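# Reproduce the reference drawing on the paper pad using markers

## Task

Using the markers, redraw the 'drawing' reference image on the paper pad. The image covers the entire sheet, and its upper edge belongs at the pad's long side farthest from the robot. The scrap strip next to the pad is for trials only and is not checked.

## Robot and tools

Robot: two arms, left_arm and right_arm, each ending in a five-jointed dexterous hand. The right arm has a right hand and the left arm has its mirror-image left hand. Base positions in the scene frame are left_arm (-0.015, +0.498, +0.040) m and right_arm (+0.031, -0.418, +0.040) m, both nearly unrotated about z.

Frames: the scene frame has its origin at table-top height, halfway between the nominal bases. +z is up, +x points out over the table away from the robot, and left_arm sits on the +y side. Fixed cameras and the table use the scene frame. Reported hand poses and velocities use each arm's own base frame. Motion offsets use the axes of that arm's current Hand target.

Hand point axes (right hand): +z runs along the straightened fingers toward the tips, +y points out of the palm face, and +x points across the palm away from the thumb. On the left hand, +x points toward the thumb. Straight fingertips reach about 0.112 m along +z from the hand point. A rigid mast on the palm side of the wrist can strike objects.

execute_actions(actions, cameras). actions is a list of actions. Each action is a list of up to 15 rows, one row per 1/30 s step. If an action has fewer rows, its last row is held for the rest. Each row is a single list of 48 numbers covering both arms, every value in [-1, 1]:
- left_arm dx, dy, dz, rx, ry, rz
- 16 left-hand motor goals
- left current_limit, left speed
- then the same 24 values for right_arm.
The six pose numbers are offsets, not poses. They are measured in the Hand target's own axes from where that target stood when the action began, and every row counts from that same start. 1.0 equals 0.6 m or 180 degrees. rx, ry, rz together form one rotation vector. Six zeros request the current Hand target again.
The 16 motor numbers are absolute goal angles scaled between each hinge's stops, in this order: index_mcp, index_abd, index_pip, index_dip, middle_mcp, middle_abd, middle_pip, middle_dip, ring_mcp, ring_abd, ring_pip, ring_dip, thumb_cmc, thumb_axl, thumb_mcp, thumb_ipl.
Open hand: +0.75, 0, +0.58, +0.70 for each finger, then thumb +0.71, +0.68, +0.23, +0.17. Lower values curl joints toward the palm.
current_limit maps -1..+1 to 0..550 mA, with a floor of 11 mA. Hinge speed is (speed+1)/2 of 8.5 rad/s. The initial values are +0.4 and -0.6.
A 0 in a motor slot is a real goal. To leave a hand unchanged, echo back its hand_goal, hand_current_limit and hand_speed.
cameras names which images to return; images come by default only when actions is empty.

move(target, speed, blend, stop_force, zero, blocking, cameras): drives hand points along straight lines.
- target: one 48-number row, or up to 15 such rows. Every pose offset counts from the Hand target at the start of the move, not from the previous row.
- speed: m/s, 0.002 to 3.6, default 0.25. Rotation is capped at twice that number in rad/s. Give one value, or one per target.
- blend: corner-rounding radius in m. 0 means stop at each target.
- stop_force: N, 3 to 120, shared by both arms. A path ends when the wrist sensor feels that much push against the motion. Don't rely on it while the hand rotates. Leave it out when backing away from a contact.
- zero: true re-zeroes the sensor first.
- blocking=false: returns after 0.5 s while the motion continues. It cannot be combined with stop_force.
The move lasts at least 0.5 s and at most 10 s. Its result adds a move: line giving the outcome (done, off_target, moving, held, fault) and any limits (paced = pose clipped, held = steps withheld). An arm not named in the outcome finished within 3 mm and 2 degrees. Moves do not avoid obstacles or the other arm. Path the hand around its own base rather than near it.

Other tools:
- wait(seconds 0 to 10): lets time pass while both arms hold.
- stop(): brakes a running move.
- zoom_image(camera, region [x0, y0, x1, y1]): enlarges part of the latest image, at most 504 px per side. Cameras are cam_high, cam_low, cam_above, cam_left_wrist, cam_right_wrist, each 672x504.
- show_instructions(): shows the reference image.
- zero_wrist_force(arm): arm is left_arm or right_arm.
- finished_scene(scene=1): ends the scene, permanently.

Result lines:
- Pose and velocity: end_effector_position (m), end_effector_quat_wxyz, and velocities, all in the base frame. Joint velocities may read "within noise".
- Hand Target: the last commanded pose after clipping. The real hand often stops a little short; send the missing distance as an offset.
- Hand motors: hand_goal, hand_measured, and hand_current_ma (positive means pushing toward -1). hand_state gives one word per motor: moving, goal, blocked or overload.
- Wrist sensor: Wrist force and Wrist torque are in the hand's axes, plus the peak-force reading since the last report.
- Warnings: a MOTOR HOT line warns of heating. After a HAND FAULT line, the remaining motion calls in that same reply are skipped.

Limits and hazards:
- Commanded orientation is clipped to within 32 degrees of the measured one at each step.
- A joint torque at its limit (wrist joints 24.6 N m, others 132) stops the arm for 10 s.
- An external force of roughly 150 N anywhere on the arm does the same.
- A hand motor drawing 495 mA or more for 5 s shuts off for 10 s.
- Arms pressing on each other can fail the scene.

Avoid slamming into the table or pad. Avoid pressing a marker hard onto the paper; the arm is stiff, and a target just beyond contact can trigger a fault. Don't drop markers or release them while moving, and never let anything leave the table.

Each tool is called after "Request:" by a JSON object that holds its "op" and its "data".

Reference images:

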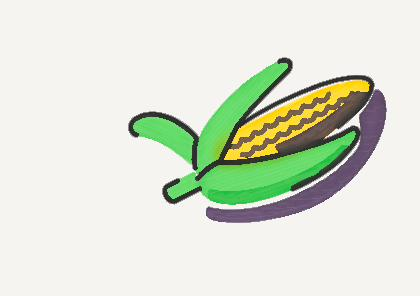

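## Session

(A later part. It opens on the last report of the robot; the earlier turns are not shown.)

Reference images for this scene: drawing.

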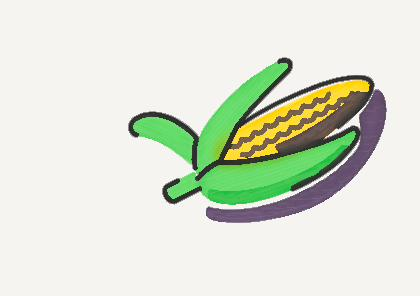

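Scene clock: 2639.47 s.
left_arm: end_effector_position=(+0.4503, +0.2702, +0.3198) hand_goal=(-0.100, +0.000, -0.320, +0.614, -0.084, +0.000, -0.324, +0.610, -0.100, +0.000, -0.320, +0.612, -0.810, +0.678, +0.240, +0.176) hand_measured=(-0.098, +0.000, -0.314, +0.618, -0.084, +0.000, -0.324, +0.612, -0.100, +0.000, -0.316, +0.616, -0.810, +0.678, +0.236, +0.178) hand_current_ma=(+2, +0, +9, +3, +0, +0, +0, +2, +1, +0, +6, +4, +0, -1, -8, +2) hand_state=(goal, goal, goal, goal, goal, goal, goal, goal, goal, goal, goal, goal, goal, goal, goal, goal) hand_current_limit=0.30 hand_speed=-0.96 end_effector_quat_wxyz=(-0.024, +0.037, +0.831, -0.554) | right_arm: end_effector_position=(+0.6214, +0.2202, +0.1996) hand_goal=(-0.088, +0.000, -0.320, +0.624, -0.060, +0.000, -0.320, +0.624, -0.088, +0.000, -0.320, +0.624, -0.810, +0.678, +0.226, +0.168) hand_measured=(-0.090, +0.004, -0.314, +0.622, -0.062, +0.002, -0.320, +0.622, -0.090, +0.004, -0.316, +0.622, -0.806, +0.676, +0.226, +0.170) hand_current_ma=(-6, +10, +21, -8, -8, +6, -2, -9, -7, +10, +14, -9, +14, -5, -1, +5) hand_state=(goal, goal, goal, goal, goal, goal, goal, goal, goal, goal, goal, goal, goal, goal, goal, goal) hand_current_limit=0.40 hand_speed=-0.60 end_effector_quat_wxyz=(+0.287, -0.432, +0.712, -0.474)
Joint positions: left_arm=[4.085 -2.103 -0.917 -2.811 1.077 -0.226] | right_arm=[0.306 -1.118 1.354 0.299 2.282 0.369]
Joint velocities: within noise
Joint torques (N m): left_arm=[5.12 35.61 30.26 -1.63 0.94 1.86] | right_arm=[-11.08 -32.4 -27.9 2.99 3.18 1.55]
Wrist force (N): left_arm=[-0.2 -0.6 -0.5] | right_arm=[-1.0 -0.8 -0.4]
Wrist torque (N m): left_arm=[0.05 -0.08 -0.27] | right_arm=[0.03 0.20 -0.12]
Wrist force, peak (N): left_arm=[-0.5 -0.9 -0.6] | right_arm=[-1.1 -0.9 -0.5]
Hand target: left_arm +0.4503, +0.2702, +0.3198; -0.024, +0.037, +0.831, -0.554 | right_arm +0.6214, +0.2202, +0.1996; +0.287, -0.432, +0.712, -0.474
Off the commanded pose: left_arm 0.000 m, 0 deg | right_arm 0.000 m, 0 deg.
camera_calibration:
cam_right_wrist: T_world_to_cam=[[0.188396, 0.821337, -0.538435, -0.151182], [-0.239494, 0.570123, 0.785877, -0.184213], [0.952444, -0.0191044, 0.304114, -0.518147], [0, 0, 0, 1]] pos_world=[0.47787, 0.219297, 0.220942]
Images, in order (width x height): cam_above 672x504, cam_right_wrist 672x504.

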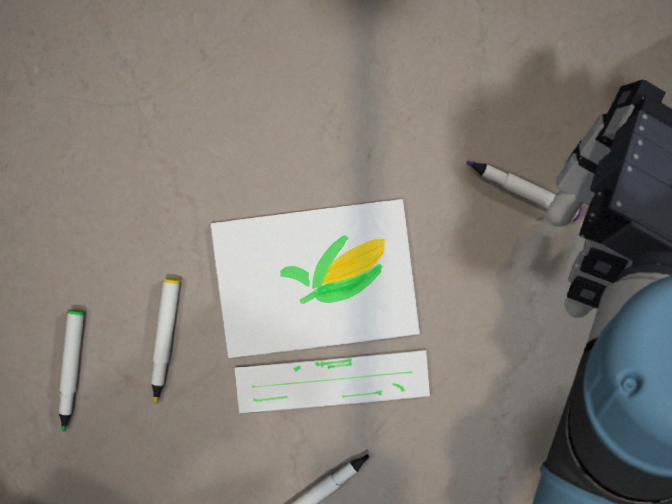

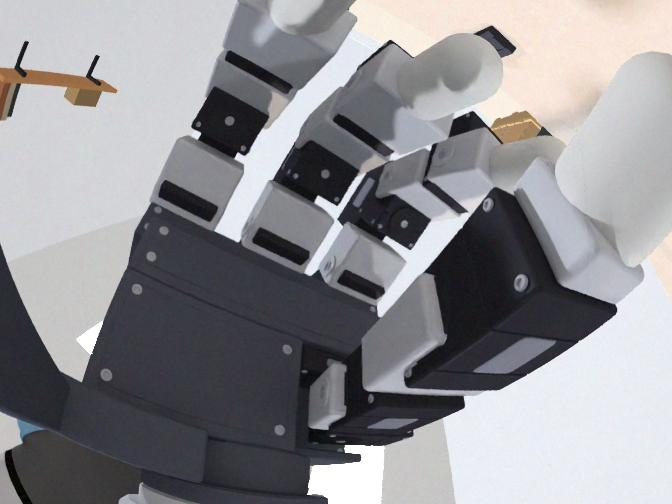

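Request:
{"op": "move", "data": {"target": [0,0,0,0,0,0,-0.1,0,-0.32,0.614,-0.085,0,-0.325,0.61,-0.1,0,-0.32,0.612,-0.81,0.678,0.24,0.175,0.3,-0.96,-0.0326,0.1753,0.1842,0,-0.00615,-0.00256,-0.088,0,-0.32,0.624,-0.06,0,-0.32,0.624,-0.088,0,-0.32,0.624,-0.81,0.678,0.226,0.168,0.4,-0.6], "speed": 0.2, "cameras": ["cam_right_wrist", "cam_high"]}}

Scene clock: 2650.87 s.
left_arm: end_effector_position=(+0.4503, +0.2702, +0.3198) hand_goal=(-0.100, +0.000, -0.320, +0.614, -0.084, +0.000, -0.324, +0.610, -0.100, +0.000, -0.320, +0.612, -0.810, +0.678, +0.240, +0.176) hand_measured=(-0.098, +0.000, -0.314, +0.618, -0.084, +0.000, -0.324, +0.612, -0.100, +0.000, -0.316, +0.616, -0.810, +0.678, +0.236, +0.178) hand_current_ma=(+2, +0, +9, +3, +0, +0, +0, +2, +1, +0, +6, +4, +0, -1, -8, +2) hand_state=(goal, goal, goal, goal, goal, goal, goal, goal, goal, goal, goal, goal, goal, goal, goal, goal) hand_current_limit=0.30 hand_speed=-0.96 end_effector_quat_wxyz=(-0.024, +0.037, +0.831, -0.554) | right_arm: end_effector_position=(+0.6847, +0.2092, +0.0600) hand_goal=(-0.088, +0.000, -0.320, +0.624, -0.060, +0.000, -0.320, +0.624, -0.088, +0.000, -0.320, +0.624, -0.810, +0.678, +0.226, +0.168) hand_measured=(-0.090, +0.004, -0.314, +0.622, -0.062, +0.002, -0.320, +0.622, -0.090, +0.004, -0.316, +0.622, -0.806, +0.676, +0.226, +0.170) hand_current_ma=(-6, +10, +21, -8, -8, +6, -2, -9, -7, +10, +14, -9, +14, -5, -1, +5) hand_state=(goal, goal, goal, goal, goal, goal, goal, goal, goal, goal, goal, goal, goal, goal, goal, goal) hand_current_limit=0.40 hand_speed=-0.60 end_effector_quat_wxyz=(+0.292, -0.440, +0.707, -0.471)
Joint positions: left_arm=[4.085 -2.103 -0.917 -2.811 1.077 -0.226] | right_arm=[0.249 -0.899 1.378 0.025 2.214 0.319]
Joint torques (N m): left_arm=[5.93 35.36 30.65 -1.49 0.99 1.84] | right_arm=[-10.16 -37.97 -27.15 -2.51 -2 -1.43]
Wrist force (N): left_arm=[-0.5 -0.6 -0.6] | right_arm=[-0.7 -1.1 -0.2]
Wrist torque (N m): left_arm=[0.04 -0.05 -0.29] | right_arm=[-0.02 0.14 -0.01]
Wrist force, peak (N): left_arm=[-0.6 -0.9 -0.4] | right_arm=[-0.8 -1.9 -1.1]
Hand target: left_arm +0.4503, +0.2702, +0.3198; -0.024, +0.037, +0.831, -0.554 | right_arm +0.6847, +0.2092, +0.0599; +0.292, -0.440, +0.707, -0.471
Off the commanded pose: left_arm 0.000 m, 0 deg | right_arm 0.000 m, 0 deg.
move: done
camera_calibration:
cam_right_wrist: T_world_to_cam=[[0.171195, 0.825073, -0.538467, -0.21827], [-0.251377, 0.565026, 0.785847, -0.0437828], [0.952629, 0.000824895, 0.304134, -0.540443], [0, 0, 0, 1]] pos_world=[0.541203, 0.205273, 0.0812423]
Images, in order (width x height): cam_high 672x504, cam_right_wrist 672x504.

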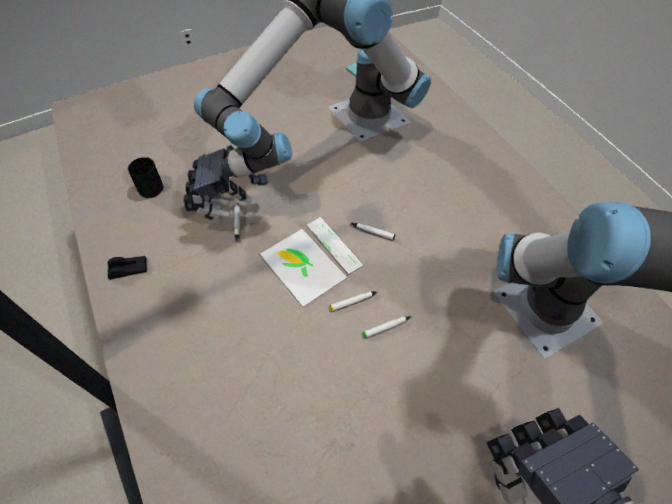

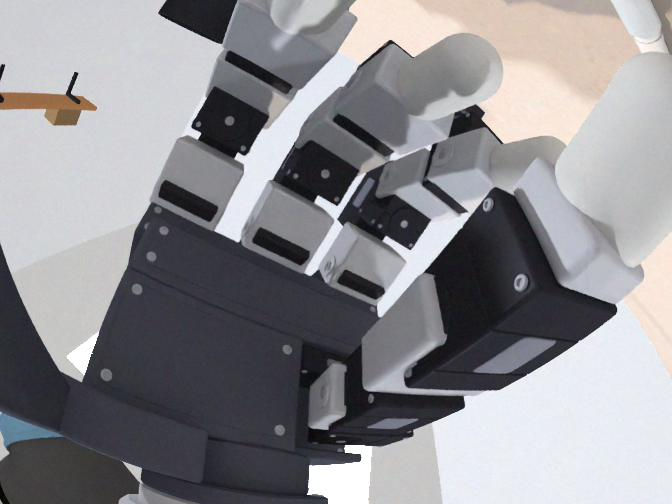

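Request:
{"op": "move", "data": {"target": [0,0,0,0,0,0,-0.1,0,-0.32,0.614,-0.085,0,-0.325,0.61,-0.1,0,-0.32,0.612,-0.81,0.678,0.24,0.175,0.3,-0.96,0,0.0615,0.0256,0,0,0,-0.088,0,-0.32,0.624,-0.06,0,-0.32,0.624,-0.088,0,-0.32,0.624,-0.81,0.678,0.226,0.168,0.4,-0.6], "speed": 0.1, "cameras": ["cam_right_wrist"]}}

Request:
{"op": "zoom_image", "data": {"camera": "cam_right_wrist", "region": [400, 0, 672, 204]}}

Scene clock: 2656.97 s.
left_arm: end_effector_position=(+0.4503, +0.2702, +0.3198) hand_goal=(-0.100, +0.000, -0.320, +0.614, -0.084, +0.000, -0.324, +0.610, -0.100, +0.000, -0.320, +0.612, -0.810, +0.678, +0.240, +0.176) hand_measured=(-0.098, +0.000, -0.314, +0.618, -0.084, +0.000, -0.324, +0.612, -0.100, +0.000, -0.316, +0.616, -0.810, +0.678, +0.236, +0.178) hand_current_ma=(+2, +0, +9, +3, +0, +0, +0, +2, +1, +0, +6, +4, +0, -1, -8, +2) hand_state=(goal, goal, goal, goal, goal, goal, goal, goal, goal, goal, goal, goal, goal, goal, goal, goal) hand_current_limit=0.30 hand_speed=-0.96 end_effector_quat_wxyz=(-0.024, +0.037, +0.831, -0.554) | right_arm: end_effector_position=(+0.6846, +0.2091, +0.0200) hand_goal=(-0.088, +0.000, -0.320, +0.624, -0.060, +0.000, -0.320, +0.624, -0.088, +0.000, -0.320, +0.624, -0.810, +0.678, +0.226, +0.168) hand_measured=(-0.090, +0.004, -0.314, +0.622, -0.062, +0.002, -0.320, +0.622, -0.090, +0.004, -0.316, +0.622, -0.806, +0.676, +0.226, +0.170) hand_current_ma=(-6, +10, +21, -8, -8, +6, -2, -9, -7, +10, +14, -9, +14, -5, -1, +5) hand_state=(goal, goal, goal, goal, goal, goal, goal, goal, goal, goal, goal, goal, goal, goal, goal, goal) hand_current_limit=0.40 hand_speed=-0.60 end_effector_quat_wxyz=(+0.292, -0.440, +0.707, -0.471)
Joint positions: left_arm=[4.085 -2.103 -0.917 -2.811 1.077 -0.226] | right_arm=[0.249 -0.852 1.41 -0.054 2.214 0.319]
Joint torques (N m): left_arm=[4.5 35.27 30.72 -1.62 1.04 1.77] | right_arm=[4.13 -41.65 -12.93 -2.66 2.35 -1.29]
Wrist force (N): left_arm=[-0.3 -0.6 -0.3] | right_arm=[-1.0 -0.9 -0.4]
Wrist torque (N m): left_arm=[0.01 -0.07 -0.28] | right_arm=[0.03 0.21 -0.05]
Wrist force, peak (N): left_arm=[-0.5 -0.9 -0.6] | right_arm=[-0.9 -1.5 -0.3]
Hand target: left_arm +0.4503, +0.2702, +0.3198; -0.024, +0.037, +0.831, -0.554 | right_arm +0.6846, +0.2092, +0.0199; +0.292, -0.440, +0.707, -0.471
Off the commanded pose: left_arm 0.000 m, 0 deg | right_arm 0.000 m, 0 deg.
move: done
camera_calibration:
cam_right_wrist: T_world_to_cam=[[0.171176, 0.825119, -0.538403, -0.239739], [-0.25139, 0.564958, 0.785891, -0.0124331], [0.952629, 0.000823961, 0.304134, -0.528213], [0, 0, 0, 1]] pos_world=[0.541103, 0.205273, 0.0413422]
Images, in order (width x height): cam_right_wrist 672x504.

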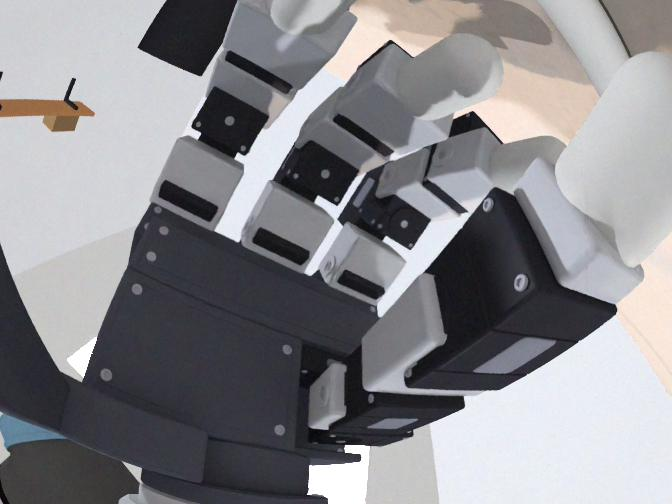

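Scaled by 1.853 from the camera's 672x504 image, which has a finer 960x720 frame.

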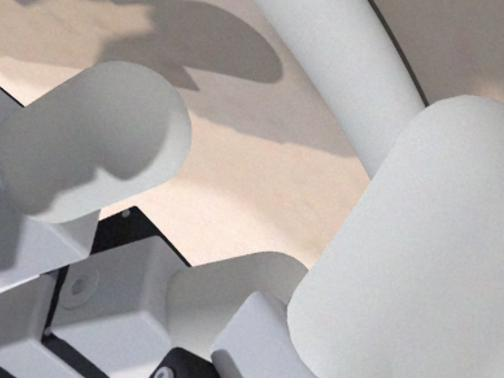

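Request:
{"op": "move", "data": {"target": [0,0,0,0,0,0,-0.1,0,-0.32,0.614,-0.085,0,-0.325,0.61,-0.1,0,-0.32,0.612,-0.81,0.678,0.24,0.175,0.3,-0.96,0,0.0502,0.021,0,0,0,-0.088,0,-0.32,0.624,-0.06,0,-0.32,0.624,-0.088,0,-0.32,0.624,-0.81,0.678,0.226,0.168,0.4,-0.6], "speed": 0.05, "stop_force": 5, "cameras": ["cam_right_wrist"]}}

Request:
{"op": "zoom_image", "data": {"camera": "cam_right_wrist", "region": [400, 0, 672, 204]}}

Scene clock: 2665.03 s.
left_arm: end_effector_position=(+0.4503, +0.2702, +0.3198) hand_goal=(-0.100, +0.000, -0.320, +0.614, -0.084, +0.000, -0.324, +0.610, -0.100, +0.000, -0.320, +0.612, -0.810, +0.678, +0.240, +0.176) hand_measured=(-0.098, +0.000, -0.314, +0.618, -0.084, +0.000, -0.324, +0.612, -0.100, +0.000, -0.316, +0.616, -0.810, +0.678, +0.236, +0.178) hand_current_ma=(+2, +0, +9, +3, +0, +0, +0, +2, +1, +0, +6, +4, +0, -1, -8, +2) hand_state=(goal, goal, goal, goal, goal, goal, goal, goal, goal, goal, goal, goal, goal, goal, goal, goal) hand_current_limit=0.30 hand_speed=-0.96 end_effector_quat_wxyz=(-0.024, +0.037, +0.831, -0.554) | right_arm: end_effector_position=(+0.6846, +0.2092, -0.0127) hand_goal=(-0.088, +0.000, -0.320, +0.624, -0.060, +0.000, -0.320, +0.624, -0.088, +0.000, -0.320, +0.624, -0.810, +0.678, +0.226, +0.168) hand_measured=(-0.090, +0.004, -0.314, +0.622, -0.062, +0.002, -0.320, +0.622, -0.090, +0.004, -0.316, +0.622, -0.806, +0.676, +0.226, +0.170) hand_current_ma=(-6, +10, +19, -8, -8, +6, -2, -9, -7, +10, +11, -9, +14, -5, -1, +5) hand_state=(goal, goal, goal, goal, goal, goal, goal, goal, goal, goal, goal, goal, goal, goal, goal, goal) hand_current_limit=0.40 hand_speed=-0.60 end_effector_quat_wxyz=(+0.292, -0.440, +0.707, -0.471)
Joint positions: left_arm=[4.085 -2.103 -0.917 -2.811 1.077 -0.226] | right_arm=[0.249 -0.808 1.429 -0.117 2.214 0.319]
Joint torques (N m): left_arm=[5.4 34.68 30.04 -1.56 0.93 1.66] | right_arm=[4.77 -40.85 -10.62 -2.65 1.62 -1.13]
Wrist force (N): left_arm=[-0.1 -0.7 -0.3] | right_arm=[-0.9 -1.0 -0.3]
Wrist torque (N m): left_arm=[0.01 -0.09 -0.26] | right_arm=[0.01 0.18 -0.04]
Wrist force, peak (N): left_arm=[-0.3 -0.8 -0.7] | right_arm=[-1.0 -1.2 -0.7]
Hand target: left_arm +0.4503, +0.2702, +0.3198; -0.024, +0.037, +0.831, -0.554 | right_arm +0.6846, +0.2092, -0.0127; +0.292, -0.440, +0.707, -0.471
Off the commanded pose: left_arm 0.000 m, 0 deg | right_arm 0.000 m, 0 deg.
move: done
camera_calibration:
cam_right_wrist: T_world_to_cam=[[0.171195, 0.825073, -0.538467, -0.2574], [-0.251377, 0.565026, 0.785847, 0.0133231], [0.952629, 0.000824895, 0.304134, -0.518237], [0, 0, 0, 1]] pos_world=[0.541103, 0.205273, 0.00854234]
Images, in order (width x height): cam_right_wrist 672x504.

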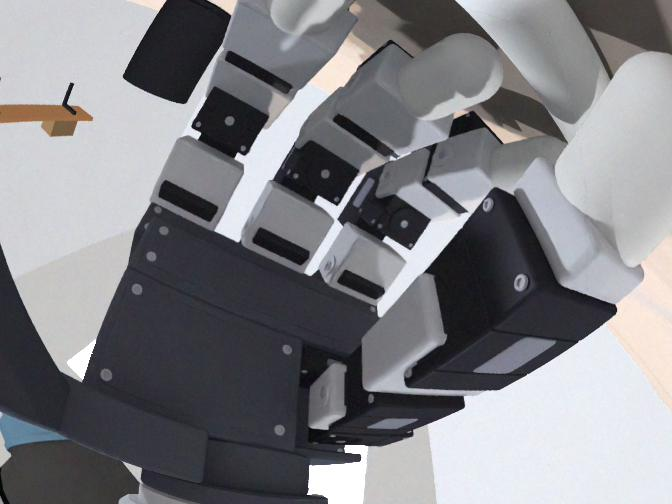

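Scaled by 1.853 from the camera's 672x504 image, which has a finer 960x720 frame.

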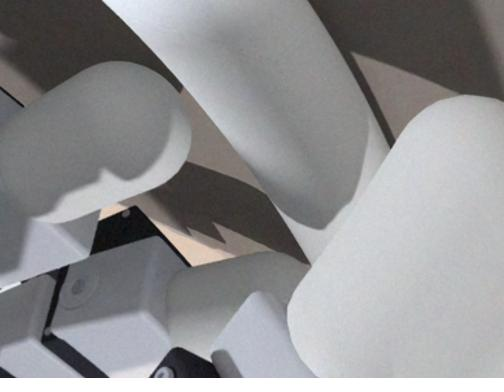

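Close the thumb.

Request:
{"op": "move", "data": {"target": [0,0,0,0,0,0,-0.1,0,-0.32,0.614,-0.085,0,-0.325,0.61,-0.1,0,-0.32,0.612,-0.81,0.678,0.24,0.175,0.3,-0.96,0,0,0,0,0,0,-0.088,0,-0.32,0.624,-0.06,0,-0.32,0.624,-0.088,0,-0.32,0.624,-0.81,0.678,0.03,0.168,0.3,-0.9], "cameras": ["cam_right_wrist"]}}

Request:
{"op": "zoom_image", "data": {"camera": "cam_right_wrist", "region": [400, 0, 672, 204]}}

Scene clock: 2670.67 s.
left_arm: end_effector_position=(+0.4503, +0.2702, +0.3198) hand_goal=(-0.100, +0.000, -0.320, +0.614, -0.084, +0.000, -0.324, +0.610, -0.100, +0.000, -0.320, +0.612, -0.810, +0.678, +0.240, +0.176) hand_measured=(-0.098, +0.000, -0.314, +0.618, -0.084, +0.000, -0.324, +0.612, -0.100, +0.000, -0.316, +0.616, -0.810, +0.678, +0.236, +0.178) hand_current_ma=(+2, +0, +9, +3, +0, +0, +0, +2, +1, +0, +6, +4, +0, -1, -8, +2) hand_state=(goal, goal, goal, goal, goal, goal, goal, goal, goal, goal, goal, goal, goal, goal, goal, goal) hand_current_limit=0.30 hand_speed=-0.96 end_effector_quat_wxyz=(-0.024, +0.037, +0.831, -0.554) | right_arm: end_effector_position=(+0.6846, +0.2092, -0.0127) hand_goal=(-0.088, +0.000, -0.320, +0.624, -0.060, +0.000, -0.320, +0.624, -0.088, +0.000, -0.320, +0.624, -0.810, +0.678, +0.030, +0.168) hand_measured=(-0.088, +0.004, -0.316, +0.622, -0.062, +0.002, -0.320, +0.622, -0.088, +0.004, -0.316, +0.622, -0.806, +0.676, +0.076, +0.174) hand_current_ma=(+2, +10, +17, -8, -8, +6, -2, -9, +2, +10, +11, -8, +13, -5, +264, +34) hand_state=(goal, goal, goal, goal, goal, goal, goal, goal, goal, goal, goal, goal, goal, goal, blocked, goal) hand_current_limit=0.30 hand_speed=-0.90 end_effector_quat_wxyz=(+0.292, -0.440, +0.707, -0.471)
Joint positions: left_arm=[4.085 -2.103 -0.917 -2.811 1.077 -0.226] | right_arm=[0.249 -0.808 1.429 -0.117 2.214 0.319]
Joint torques (N m): left_arm=[4.37 35.82 30.01 -1.42 1 1.89] | right_arm=[-9.63 -41.55 -11.05 -2.47 -1.98 -1.42]
Wrist force (N): left_arm=[-0.4 -0.8 -0.5] | right_arm=[-0.9 -2.9 -1.8]
Wrist torque (N m): left_arm=[0.02 -0.05 -0.28] | right_arm=[-0.15 0.20 -0.07]
Wrist force, peak (N): left_arm=[-0.4 -0.8 -0.6] | right_arm=[-0.9 -2.9 -1.8]
Hand target: left_arm +0.4503, +0.2702, +0.3198; -0.024, +0.037, +0.831, -0.554 | right_arm +0.6846, +0.2092, -0.0127; +0.292, -0.440, +0.707, -0.471
Off the commanded pose: left_arm 0.000 m, 0 deg | right_arm 0.000 m, 0 deg.
move: done
camera_calibration:
cam_right_wrist: T_world_to_cam=[[0.171195, 0.825073, -0.538467, -0.2574], [-0.251377, 0.565026, 0.785847, 0.0133231], [0.952629, 0.000824895, 0.304134, -0.518237], [0, 0, 0, 1]] pos_world=[0.541103, 0.205273, 0.00854234]
Images, in order (width x height): cam_right_wrist 672x504.

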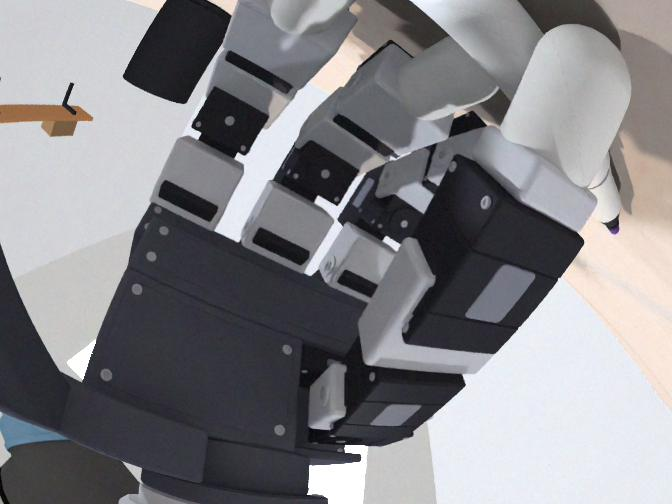

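Scaled by 1.853 from the camera's 672x504 image, which has a finer 960x720 frame.

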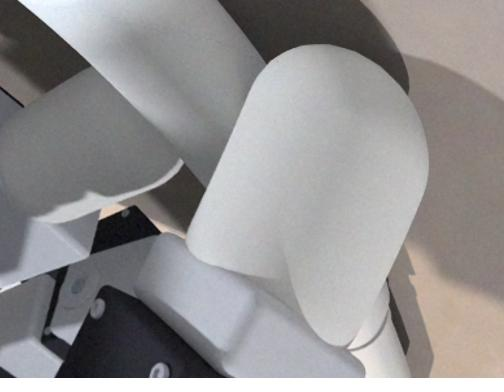

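Request:
{"op": "move", "data": {"target": [0,0,0,0,0,0,-0.1,0,-0.32,0.614,-0.085,0,-0.325,0.61,-0.1,0,-0.32,0.612,-0.81,0.678,0.24,0.175,0.3,-0.96,0,0,0,0,0,0,-0.13,0,-0.33,0.61,-0.09,0,-0.33,0.61,-0.13,0,-0.33,0.61,-0.81,0.678,-0.02,0.13,0.5,-0.9]}}

Request:
{"op": "move", "data": {"target": [0,0,0,0,0,0,-0.1,0,-0.32,0.614,-0.085,0,-0.325,0.61,-0.1,0,-0.32,0.612,-0.81,0.678,0.24,0.175,0.3,-0.96,0,0,0,0,0,0,-0.165,0,-0.345,0.6,-0.12,0,-0.34,0.6,-0.165,0,-0.345,0.6,-0.81,0.678,-0.05,0.1,0.75,-0.9], "cameras": ["cam_right_wrist"]}}

Request:
{"op": "zoom_image", "data": {"camera": "cam_right_wrist", "region": [400, 0, 672, 250]}}

Scene clock: 2676.13 s.
left_arm: end_effector_position=(+0.4503, +0.2702, +0.3198) hand_goal=(-0.100, +0.000, -0.320, +0.614, -0.084, +0.000, -0.324, +0.610, -0.100, +0.000, -0.320, +0.612, -0.810, +0.678, +0.240, +0.176) hand_measured=(-0.098, +0.000, -0.314, +0.618, -0.084, +0.000, -0.324, +0.612, -0.100, +0.000, -0.316, +0.616, -0.810, +0.678, +0.236, +0.178) hand_current_ma=(+2, +0, +9, +3, +0, +0, +0, +2, +1, +0, +6, +4, +0, -1, -8, +2) hand_state=(goal, goal, goal, goal, goal, goal, goal, goal, goal, goal, goal, goal, goal, goal, goal, goal) hand_current_limit=0.30 hand_speed=-0.96 end_effector_quat_wxyz=(-0.024, +0.037, +0.831, -0.554) | right_arm: end_effector_position=(+0.6846, +0.2092, -0.0127) hand_goal=(-0.130, +0.000, -0.330, +0.610, -0.090, +0.000, -0.330, +0.610, -0.130, +0.000, -0.330, +0.610, -0.810, +0.678, -0.020, +0.130) hand_measured=(-0.088, +0.004, -0.318, +0.618, -0.078, +0.002, -0.322, +0.614, -0.088, +0.004, -0.318, +0.618, -0.806, +0.676, +0.074, +0.172) hand_current_ma=(+193, +10, +49, +35, +53, +6, +28, +16, +190, +10, +45, +30, +13, -5, +413, +244) hand_state=(blocked, goal, goal, goal, goal, goal, goal, goal, blocked, goal, goal, goal, goal, goal, blocked, blocked) hand_current_limit=0.50 hand_speed=-0.90 end_effector_quat_wxyz=(+0.292, -0.440, +0.707, -0.471)
Joint positions: left_arm=[4.085 -2.103 -0.917 -2.811 1.077 -0.226] | right_arm=[0.249 -0.808 1.429 -0.117 2.214 0.319]
Joint torques (N m): left_arm=[5.04 35.73 30.86 -1.48 0.9 1.91] | right_arm=[-8.98 -42.06 -12.43 -2.08 -1.98 -1.47]
Wrist force (N): left_arm=[-0.4 -0.5 -0.5] | right_arm=[-0.8 -1.0 -0.4]
Wrist torque (N m): left_arm=[0.05 -0.05 -0.30] | right_arm=[0.01 0.16 -0.03]
Wrist force, peak (N): left_arm=[-0.7 -0.8 -0.4] | right_arm=[-1.1 -2.8 -2.0]
Hand target: left_arm +0.4503, +0.2702, +0.3198; -0.024, +0.037, +0.831, -0.554 | right_arm +0.6846, +0.2092, -0.0127; +0.292, -0.440, +0.707, -0.471
Off the commanded pose: left_arm 0.000 m, 0 deg | right_arm 0.000 m, 0 deg.
move: done

Scene clock: 2676.63 s.
left_arm: end_effector_position=(+0.4503, +0.2702, +0.3198) hand_goal=(-0.100, +0.000, -0.320, +0.614, -0.084, +0.000, -0.324, +0.610, -0.100, +0.000, -0.320, +0.612, -0.810, +0.678, +0.240, +0.176) hand_measured=(-0.098, +0.000, -0.314, +0.618, -0.084, +0.000, -0.324, +0.612, -0.100, +0.000, -0.316, +0.616, -0.810, +0.678, +0.236, +0.178) hand_current_ma=(+2, +0, +9, +3, +0, +0, +0, +2, +1, +0, +6, +4, +0, -1, -8, +2) hand_state=(goal, goal, goal, goal, goal, goal, goal, goal, goal, goal, goal, goal, goal, goal, goal, goal) hand_current_limit=0.30 hand_speed=-0.96 end_effector_quat_wxyz=(-0.024, +0.037, +0.831, -0.554) | right_arm: end_effector_position=(+0.6846, +0.2092, -0.0127) hand_goal=(-0.164, +0.000, -0.344, +0.600, -0.120, +0.000, -0.340, +0.600, -0.164, +0.000, -0.344, +0.600, -0.810, +0.678, -0.050, +0.100) hand_measured=(-0.092, +0.004, -0.318, +0.616, -0.082, +0.002, -0.322, +0.610, -0.094, +0.004, -0.318, +0.614, -0.806, +0.676, +0.074, +0.168) hand_current_ma=(+347, +10, +110, +65, +176, +6, +70, +42, +337, +10, +106, +56, +14, -5, +481, +415) hand_state=(blocked, goal, blocked, goal, blocked, goal, goal, goal, blocked, goal, blocked, goal, goal, goal, blocked, blocked) hand_current_limit=0.75 hand_speed=-0.90 end_effector_quat_wxyz=(+0.292, -0.440, +0.707, -0.471)
Joint positions: left_arm=[4.085 -2.103 -0.917 -2.811 1.077 -0.226] | right_arm=[0.249 -0.808 1.429 -0.117 2.214 0.319]
Joint torques (N m): left_arm=[4.77 34.78 30.08 -1.41 0.92 1.67] | right_arm=[-10.03 -41.9 -12.26 -2.12 -1.71 -1.3]
Wrist force (N): left_arm=[-0.3 -0.7 -0.3] | right_arm=[-0.8 -1.0 -0.4]
Wrist torque (N m): left_arm=[0.01 -0.07 -0.28] | right_arm=[0.01 0.17 -0.03]
Wrist force, peak (N): left_arm=[-0.4 -0.9 -0.4] | right_arm=[-1.3 -0.7 -0.4]
Hand target: left_arm +0.4503, +0.2702, +0.3198; -0.024, +0.037, +0.831, -0.554 | right_arm +0.6846, +0.2092, -0.0127; +0.292, -0.440, +0.707, -0.471
Off the commanded pose: left_arm 0.000 m, 0 deg | right_arm 0.000 m, 0 deg.
move: done
camera_calibration:
cam_right_wrist: T_world_to_cam=[[0.171195, 0.825073, -0.538467, -0.2574], [-0.251377, 0.565026, 0.785847, 0.0133231], [0.952629, 0.000824895, 0.304134, -0.518237], [0, 0, 0, 1]] pos_world=[0.541103, 0.205273, 0.00854234]
Images, in order (width x height): cam_right_wrist 672x504.

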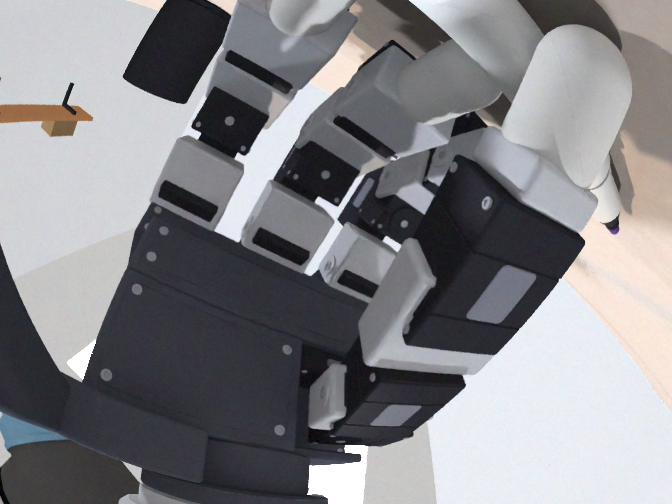

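Scaled by 1.853 from the camera's 672x504 image, which has a finer 960x720 frame.

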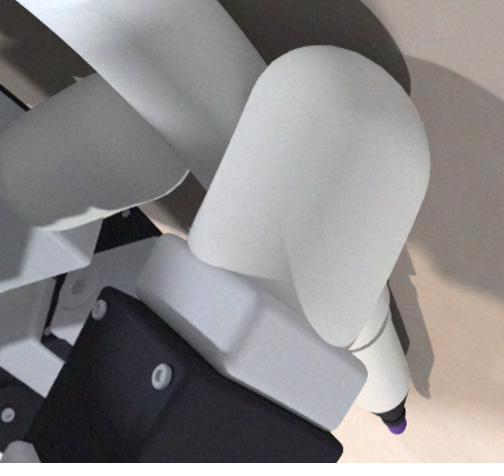

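Request:
{"op": "move", "data": {"target": [0,0,0,0,0,0,-0.1,0,-0.32,0.614,-0.085,0,-0.325,0.61,-0.1,0,-0.32,0.612,-0.81,0.678,0.24,0.175,0.3,-0.96,0,-0.0923,-0.0385,0,0,0,-0.165,0,-0.345,0.6,-0.12,0,-0.34,0.6,-0.165,0,-0.345,0.6,-0.81,0.678,-0.05,0.1,0.75,-0.9], "speed": 0.08, "cameras": ["cam_right_wrist", "cam_above"]}}

Scene clock: 2682.07 s.
left_arm: end_effector_position=(+0.4503, +0.2702, +0.3198) hand_goal=(-0.100, +0.000, -0.320, +0.614, -0.084, +0.000, -0.324, +0.610, -0.100, +0.000, -0.320, +0.612, -0.810, +0.678, +0.240, +0.176) hand_measured=(-0.098, +0.000, -0.314, +0.618, -0.084, +0.000, -0.324, +0.612, -0.100, +0.000, -0.316, +0.616, -0.810, +0.678, +0.236, +0.178) hand_current_ma=(+2, +0, +9, +3, +0, +0, +0, +2, +1, +0, +6, +4, +0, -1, -8, +2) hand_state=(goal, goal, goal, goal, goal, goal, goal, goal, goal, goal, goal, goal, goal, goal, goal, goal) hand_current_limit=0.30 hand_speed=-0.96 end_effector_quat_wxyz=(-0.024, +0.037, +0.831, -0.554) | right_arm: end_effector_position=(+0.6847, +0.2092, +0.0472) hand_goal=(-0.164, +0.000, -0.344, +0.600, -0.120, +0.000, -0.340, +0.600, -0.164, +0.000, -0.344, +0.600, -0.810, +0.678, -0.050, +0.100) hand_measured=(-0.092, +0.004, -0.318, +0.616, -0.082, +0.002, -0.322, +0.610, -0.094, +0.004, -0.318, +0.614, -0.806, +0.676, +0.074, +0.168) hand_current_ma=(+347, +10, +110, +65, +176, +6, +70, +42, +337, +10, +106, +56, +14, -5, +481, +415) hand_state=(blocked, goal, blocked, goal, blocked, goal, goal, goal, blocked, goal, blocked, goal, goal, goal, blocked, blocked) hand_current_limit=0.75 hand_speed=-0.90 end_effector_quat_wxyz=(+0.292, -0.440, +0.707, -0.471)
Joint positions: left_arm=[4.085 -2.103 -0.917 -2.811 1.077 -0.226] | right_arm=[0.249 -0.884 1.389 0 2.214 0.319]
Joint torques (N m): left_arm=[4.7 34.49 31.04 -1.34 1.1 1.7] | right_arm=[-10.36 -54.42 -27.11 2.68 -1.19 1.52]
Wrist force (N): left_arm=[-0.3 -0.5 -0.3] | right_arm=[-0.9 -0.8 -0.5]
Wrist torque (N m): left_arm=[0.03 -0.07 -0.28] | right_arm=[0.04 0.18 -0.03]
Wrist force, peak (N): left_arm=[-0.3 -0.9 -0.5] | right_arm=[-0.9 -1.3 -0.6]
Hand target: left_arm +0.4503, +0.2702, +0.3198; -0.024, +0.037, +0.831, -0.554 | right_arm +0.6847, +0.2092, +0.0473; +0.292, -0.440, +0.707, -0.471
Off the commanded pose: left_arm 0.000 m, 0 deg | right_arm 0.000 m, 0 deg.
move: done
camera_calibration:
cam_right_wrist: T_world_to_cam=[[0.1711, 0.825074, -0.538496, -0.225055], [-0.251408, 0.565025, 0.785838, -0.0337847], [0.952638, 0.000925159, 0.304106, -0.536604], [0, 0, 0, 1]] pos_world=[0.541203, 0.205272, 0.0685426]
Images, in order (width x height): cam_above 672x504, cam_right_wrist 672x504.

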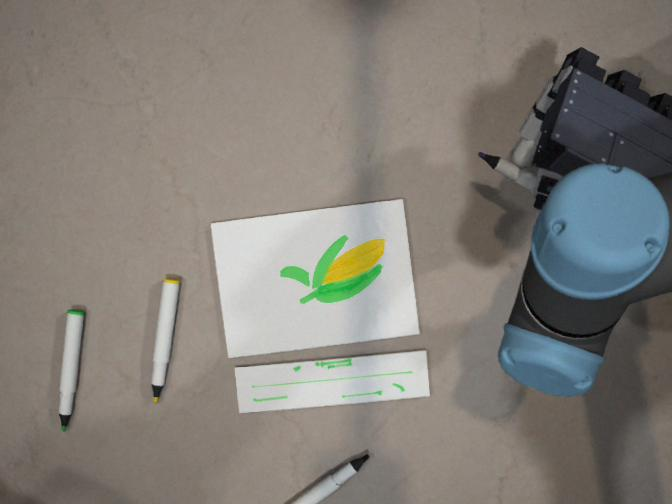

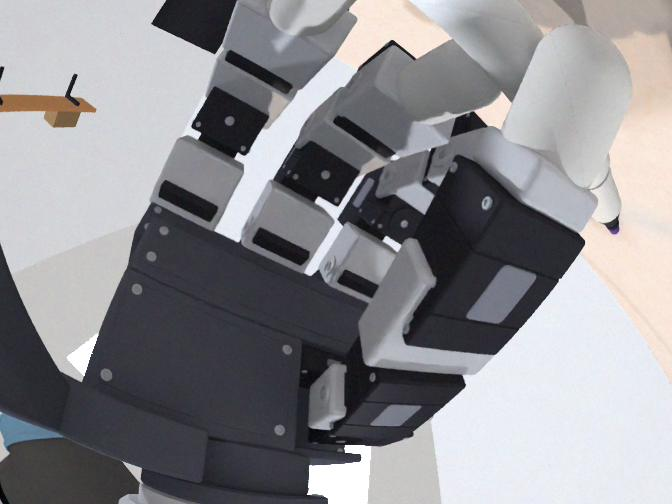

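Request:
{"op": "move", "data": {"target": [0,0,0,0,0,0,-0.1,0,-0.32,0.614,-0.085,0,-0.325,0.61,-0.1,0,-0.32,0.612,-0.81,0.678,0.24,0.175,0.3,-0.96,-0.1778,-0.1459,-0.5287,0.2108,-0.2955,-0.2216,-0.165,0,-0.345,0.6,-0.12,0,-0.34,0.6,-0.165,0,-0.345,0.6,-0.81,0.678,-0.05,0.1,0.75,-0.9], "speed": 0.25, "cameras": ["cam_high"]}}

Scene clock: 2696.83 s.
left_arm: end_effector_position=(+0.4503, +0.2702, +0.3198) hand_goal=(-0.100, +0.000, -0.320, +0.614, -0.084, +0.000, -0.324, +0.610, -0.100, +0.000, -0.320, +0.612, -0.810, +0.678, +0.240, +0.176) hand_measured=(-0.098, +0.000, -0.314, +0.618, -0.084, +0.000, -0.324, +0.612, -0.100, +0.000, -0.316, +0.616, -0.810, +0.678, +0.236, +0.178) hand_current_ma=(+2, +0, +9, +3, +0, +0, +0, +2, +1, +0, +6, +4, +0, -1, -8, +2) hand_state=(goal, goal, goal, goal, goal, goal, goal, goal, goal, goal, goal, goal, goal, goal, goal, goal) hand_current_limit=0.30 hand_speed=-0.96 end_effector_quat_wxyz=(-0.024, +0.037, +0.831, -0.554) | right_arm: end_effector_position=(+0.5001, +0.4195, +0.2505) hand_goal=(-0.164, +0.000, -0.344, +0.600, -0.120, +0.000, -0.340, +0.600, -0.164, +0.000, -0.344, +0.600, -0.810, +0.678, -0.050, +0.100) hand_measured=(-0.092, +0.004, -0.318, +0.616, -0.084, +0.002, -0.322, +0.610, -0.098, +0.004, -0.318, +0.614, -0.806, +0.676, +0.076, +0.168) hand_current_ma=(+342, +10, +110, +65, +165, +6, +70, +42, +317, +10, +106, +56, +18, -5, +481, +415) hand_state=(blocked, goal, blocked, goal, blocked, goal, goal, goal, blocked, goal, blocked, goal, goal, goal, blocked, blocked) hand_current_limit=0.75 hand_speed=-0.90 end_effector_quat_wxyz=(-0.517, +0.686, -0.143, +0.492)
Joint positions: left_arm=[4.085 -2.103 -0.917 -2.811 1.077 -0.226] | right_arm=[0.491 -1.466 1.872 -0.423 1.457 -0.553]
Joint torques (N m): left_arm=[3.84 35.98 30.27 -1.51 1.03 1.78] | right_arm=[9.24 -34.88 -29.13 0.87 -2.46 -1.35]
Wrist force (N): left_arm=[-0.5 -0.7 -0.5] | right_arm=[-1.1 -1.2 -0.2]
Wrist torque (N m): left_arm=[0.02 -0.05 -0.29] | right_arm=[-0.29 0.43 0.16]
Wrist force, peak (N): left_arm=[-0.4 -1.0 -0.5] | right_arm=[-1.4 -2.1 -0.5]
Hand target: left_arm +0.4503, +0.2702, +0.3198; -0.024, +0.037, +0.831, -0.554 | right_arm +0.5001, +0.4196, +0.2505; -0.517, +0.686, -0.143, +0.492
Off the commanded pose: left_arm 0.000 m, 0 deg | right_arm 0.000 m, 0 deg.
move: done
Images, in order (width x height): cam_high 672x504.

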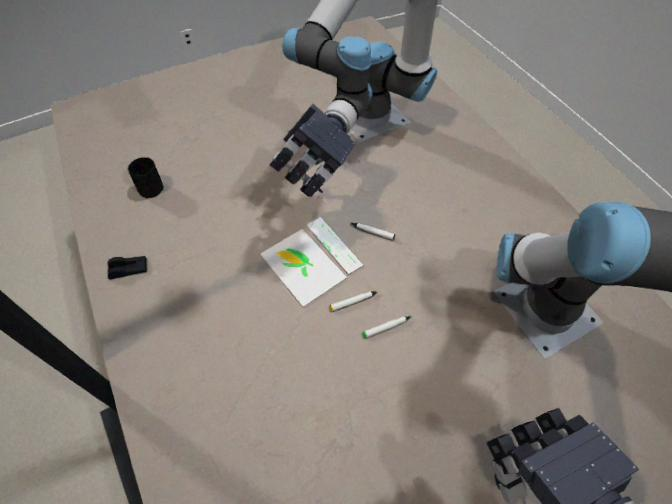

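Request:
{"op": "move", "data": {"target": [0,0,0,0,0,0,-0.1,0,-0.32,0.614,-0.085,0,-0.325,0.61,-0.1,0,-0.32,0.612,-0.81,0.678,0.24,0.175,0.3,-0.96,-0.2717,0.1279,0.0522,0.2106,-0.2954,-0.2223,-0.165,0,-0.345,0.6,-0.12,0,-0.34,0.6,-0.165,0,-0.345,0.6,-0.81,0.678,-0.05,0.1,0.75,-0.9], "speed": 0.25, "cameras": ["cam_right_wrist", "cam_above"]}}

Scene clock: 2717.73 s.
left_arm: end_effector_position=(+0.4503, +0.2702, +0.3198) hand_goal=(-0.100, +0.000, -0.320, +0.614, -0.084, +0.000, -0.324, +0.610, -0.100, +0.000, -0.320, +0.612, -0.810, +0.678, +0.240, +0.176) hand_measured=(-0.098, +0.000, -0.314, +0.618, -0.084, +0.000, -0.324, +0.612, -0.100, +0.000, -0.316, +0.616, -0.810, +0.678, +0.236, +0.178) hand_current_ma=(+2, +0, +9, +3, +0, +0, +0, +2, +1, +0, +6, +4, +0, -1, -8, +2) hand_state=(goal, goal, goal, goal, goal, goal, goal, goal, goal, goal, goal, goal, goal, goal, goal, goal) hand_current_limit=0.30 hand_speed=-0.96 end_effector_quat_wxyz=(-0.024, +0.037, +0.831, -0.554) | right_arm: end_effector_position=(+0.4721, +0.5196, +0.1000) hand_goal=(-0.164, +0.000, -0.344, +0.600, -0.120, +0.000, -0.340, +0.600, -0.164, +0.000, -0.344, +0.600, -0.810, +0.678, -0.050, +0.100) hand_measured=(-0.092, +0.004, -0.318, +0.616, -0.084, +0.002, -0.322, +0.610, -0.098, +0.004, -0.318, +0.614, -0.804, +0.676, +0.076, +0.168) hand_current_ma=(+342, +11, +110, +65, +163, +6, +70, +42, +315, +11, +106, +56, +19, -5, +481, +415) hand_state=(blocked, goal, blocked, goal, blocked, goal, goal, goal, blocked, goal, blocked, goal, goal, goal, blocked, blocked) hand_current_limit=0.75 hand_speed=-0.90 end_effector_quat_wxyz=(-0.518, +0.638, +0.483, +0.302)
Joint positions: left_arm=[4.085 -2.103 -0.917 -2.811 1.077 -0.226] | right_arm=[0.367 -0.911 1.502 0.284 0.374 -2.015]
Joint torques (N m): left_arm=[2.81 35.92 31.21 -1.56 1.06 1.64] | right_arm=[-9.94 -37.11 -23.26 4.06 -3.6 -1.53]
Wrist force (N): left_arm=[-0.4 -0.7 -0.5] | right_arm=[-0.5 -0.4 0.0]
Wrist torque (N m): left_arm=[0.02 -0.06 -0.29] | right_arm=[-0.12 0.33 0.31]
Wrist force, peak (N): left_arm=[-0.6 -0.8 -0.6] | right_arm=[-1.5 -1.4 -0.4]
Hand target: left_arm +0.4503, +0.2702, +0.3198; -0.024, +0.037, +0.831, -0.554 | right_arm +0.4722, +0.5195, +0.1000; -0.518, +0.638, +0.483, +0.302
Off the commanded pose: left_arm 0.000 m, 0 deg | right_arm 0.000 m, 0 deg.
move: done
camera_calibration:
cam_right_wrist: T_world_to_cam=[[0.24877, -0.233538, -0.939986, 0.137122], [-0.555495, -0.82942, 0.0590546, 0.636703], [-0.793435, 0.507467, -0.336064, 0.274781], [0, 0, 0, 1]] pos_world=[0.537595, 0.420675, 0.183636]
Images, in order (width x height): cam_above 672x504, cam_right_wrist 672x504.

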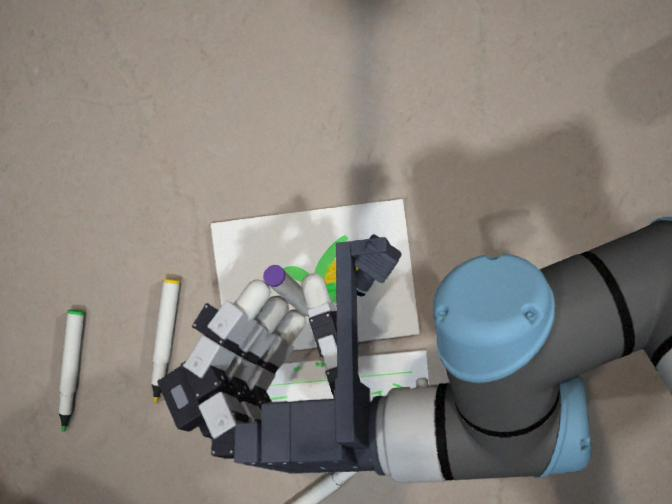

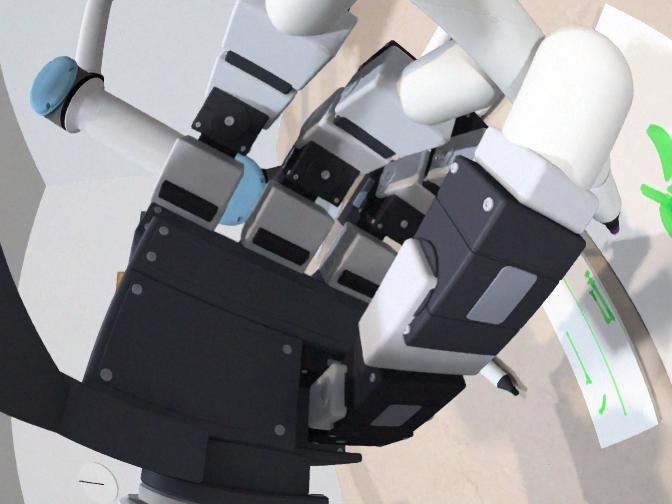

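Request:
{"op": "move", "data": {"target": [[0,0,0,0,0,0,-0.1,0,-0.32,0.614,-0.085,0,-0.325,0.61,-0.1,0,-0.32,0.612,-0.81,0.678,0.24,0.175,0.3,-0.96,-0.0886,0.0369,0.028,0,0,0,-0.165,0,-0.345,0.6,-0.12,0,-0.34,0.6,-0.165,0,-0.345,0.6,-0.81,0.678,-0.05,0.1,0.75,-0.9],[0,0,0,0,0,0,-0.1,0,-0.32,0.614,-0.085,0,-0.325,0.61,-0.1,0,-0.32,0.612,-0.81,0.678,0.24,0.175,0.3,-0.96,-0.1108,0.0461,0.035,0,0,0,-0.165,0,-0.345,0.6,-0.12,0,-0.34,0.6,-0.165,0,-0.345,0.6,-0.81,0.678,-0.05,0.1,0.75,-0.9]], "speed": [0.15, 0.05], "blend": [0.003, 0]}}

Request:
{"op": "zero_wrist_force", "data": {"arm": "right_arm"}}

Request:
{"op": "execute_actions", "data": {"actions": [], "cameras": ["cam_right_wrist"]}}

Request:
{"op": "zoom_image", "data": {"camera": "cam_right_wrist", "region": [500, 100, 672, 272]}}

Scene clock: 2725.90 s.
left_arm: end_effector_position=(+0.4503, +0.2702, +0.3198) hand_goal=(-0.100, +0.000, -0.320, +0.614, -0.084, +0.000, -0.324, +0.610, -0.100, +0.000, -0.320, +0.612, -0.810, +0.678, +0.240, +0.176) hand_measured=(-0.098, +0.000, -0.314, +0.618, -0.084, +0.000, -0.324, +0.612, -0.100, +0.000, -0.316, +0.616, -0.810, +0.678, +0.236, +0.178) hand_current_ma=(+2, +0, +9, +3, +0, +0, +0, +2, +1, +0, +6, +4, +0, -1, -8, +2) hand_state=(goal, goal, goal, goal, goal, goal, goal, goal, goal, goal, goal, goal, goal, goal, goal, goal) hand_current_limit=0.30 hand_speed=-0.96 end_effector_quat_wxyz=(-0.024, +0.037, +0.831, -0.554) | right_arm: end_effector_position=(+0.4721, +0.5195, +0.0250) hand_goal=(-0.164, +0.000, -0.344, +0.600, -0.120, +0.000, -0.340, +0.600, -0.164, +0.000, -0.344, +0.600, -0.810, +0.678, -0.050, +0.100) hand_measured=(-0.092, +0.004, -0.318, +0.616, -0.084, +0.002, -0.322, +0.610, -0.098, +0.004, -0.318, +0.614, -0.804, +0.676, +0.076, +0.168) hand_current_ma=(+342, +11, +110, +65, +163, +6, +70, +42, +315, +11, +106, +56, +19, -5, +481, +415) hand_state=(blocked, goal, blocked, goal, blocked, goal, goal, goal, blocked, goal, blocked, goal, goal, goal, blocked, blocked) hand_current_limit=0.75 hand_speed=-0.90 end_effector_quat_wxyz=(-0.518, +0.638, +0.483, +0.302)
Joint positions: left_arm=[4.085 -2.103 -0.917 -2.811 1.077 -0.226] | right_arm=[0.367 -0.803 1.538 0.14 0.374 -2.015]
Joint torques (N m): left_arm=[3.7 34.39 30.64 -1.42 1.16 1.56] | right_arm=[9.9 -39.2 -9.44 -1.46 1.13 1.21]
Wrist force (N): left_arm=[-0.4 -0.7 -0.4] | right_arm=[-0.6 -0.1 -0.2]
Wrist torque (N m): left_arm=[0.02 -0.05 -0.29] | right_arm=[-0.07 0.36 0.22]
Wrist force, peak (N): left_arm=[-0.4 -1.0 -0.6] | right_arm=[-1.5 -0.2 0.0]
Hand target: left_arm +0.4503, +0.2702, +0.3198; -0.024, +0.037, +0.831, -0.554 | right_arm +0.4721, +0.5195, +0.0250; -0.518, +0.638, +0.483, +0.302
Off the commanded pose: left_arm 0.000 m, 0 deg | right_arm 0.000 m, 0 deg.
move: done

Wrist force sensor zeroed.

Scene clock: 2725.90 s.
left_arm: end_effector_position=(+0.4503, +0.2702, +0.3198) hand_goal=(-0.100, +0.000, -0.320, +0.614, -0.084, +0.000, -0.324, +0.610, -0.100, +0.000, -0.320, +0.612, -0.810, +0.678, +0.240, +0.176) hand_measured=(-0.098, +0.000, -0.314, +0.618, -0.084, +0.000, -0.324, +0.612, -0.100, +0.000, -0.316, +0.616, -0.810, +0.678, +0.236, +0.178) hand_current_ma=(+2, +0, +9, +3, +0, +0, +0, +2, +1, +0, +6, +4, +0, -1, -8, +2) hand_state=(goal, goal, goal, goal, goal, goal, goal, goal, goal, goal, goal, goal, goal, goal, goal, goal) hand_current_limit=0.30 hand_speed=-0.96 end_effector_quat_wxyz=(-0.024, +0.037, +0.831, -0.554) | right_arm: end_effector_position=(+0.4721, +0.5195, +0.0250) hand_goal=(-0.164, +0.000, -0.344, +0.600, -0.120, +0.000, -0.340, +0.600, -0.164, +0.000, -0.344, +0.600, -0.810, +0.678, -0.050, +0.100) hand_measured=(-0.092, +0.004, -0.318, +0.616, -0.084, +0.002, -0.322, +0.610, -0.098, +0.004, -0.318, +0.614, -0.804, +0.676, +0.076, +0.168) hand_current_ma=(+342, +11, +110, +65, +163, +6, +70, +42, +315, +11, +106, +56, +19, -5, +481, +415) hand_state=(blocked, goal, blocked, goal, blocked, goal, goal, goal, blocked, goal, blocked, goal, goal, goal, blocked, blocked) hand_current_limit=0.75 hand_speed=-0.90 end_effector_quat_wxyz=(-0.518, +0.638, +0.483, +0.302)
Joint positions: left_arm=[4.085 -2.103 -0.917 -2.811 1.077 -0.226] | right_arm=[0.367 -0.803 1.538 0.14 0.374 -2.015]
Joint velocities: within noise
Joint torques (N m): left_arm=[3.7 34.39 30.64 -1.42 1.16 1.56] | right_arm=[9.9 -39.2 -9.44 -1.46 1.13 1.21]
Wrist force (N, zeroed by zero_wrist_force on right_arm): left_arm=[-0.4 -0.7 -0.4] | right_arm=[0.0 0.0 0.0]
Wrist torque (N m, zeroed by zero_wrist_force on right_arm): left_arm=[0.02 -0.05 -0.29] | right_arm=[0.00 0.00 0.00]
Wrist force, peak (N, zeroed by zero_wrist_force on right_arm): left_arm=[-0.4 -0.7 -0.4] | right_arm=[0.0 0.0 0.0]
Hand target: left_arm +0.4503, +0.2702, +0.3198; -0.024, +0.037, +0.831, -0.554 | right_arm +0.4721, +0.5195, +0.0250; -0.518, +0.638, +0.483, +0.302
Off the commanded pose: left_arm 0.000 m, 0 deg | right_arm 0.000 m, 0 deg.
camera_calibration:
cam_right_wrist: T_world_to_cam=[[0.24877, -0.233538, -0.939986, 0.0666244], [-0.555495, -0.82942, 0.0590546, 0.640993], [-0.793435, 0.507467, -0.336064, 0.249548], [0, 0, 0, 1]] pos_world=[0.537495, 0.420575, 0.108636]
Images, in order (width x height): cam_right_wrist 672x504.

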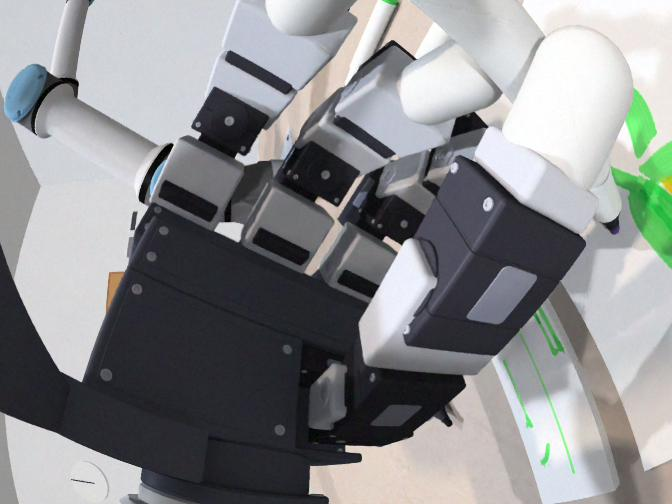

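Scaled by 2.930 from the camera's 672x504 image, which has a finer 960x720 frame.

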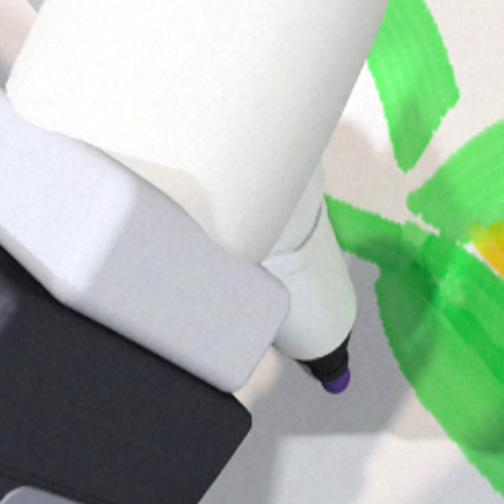

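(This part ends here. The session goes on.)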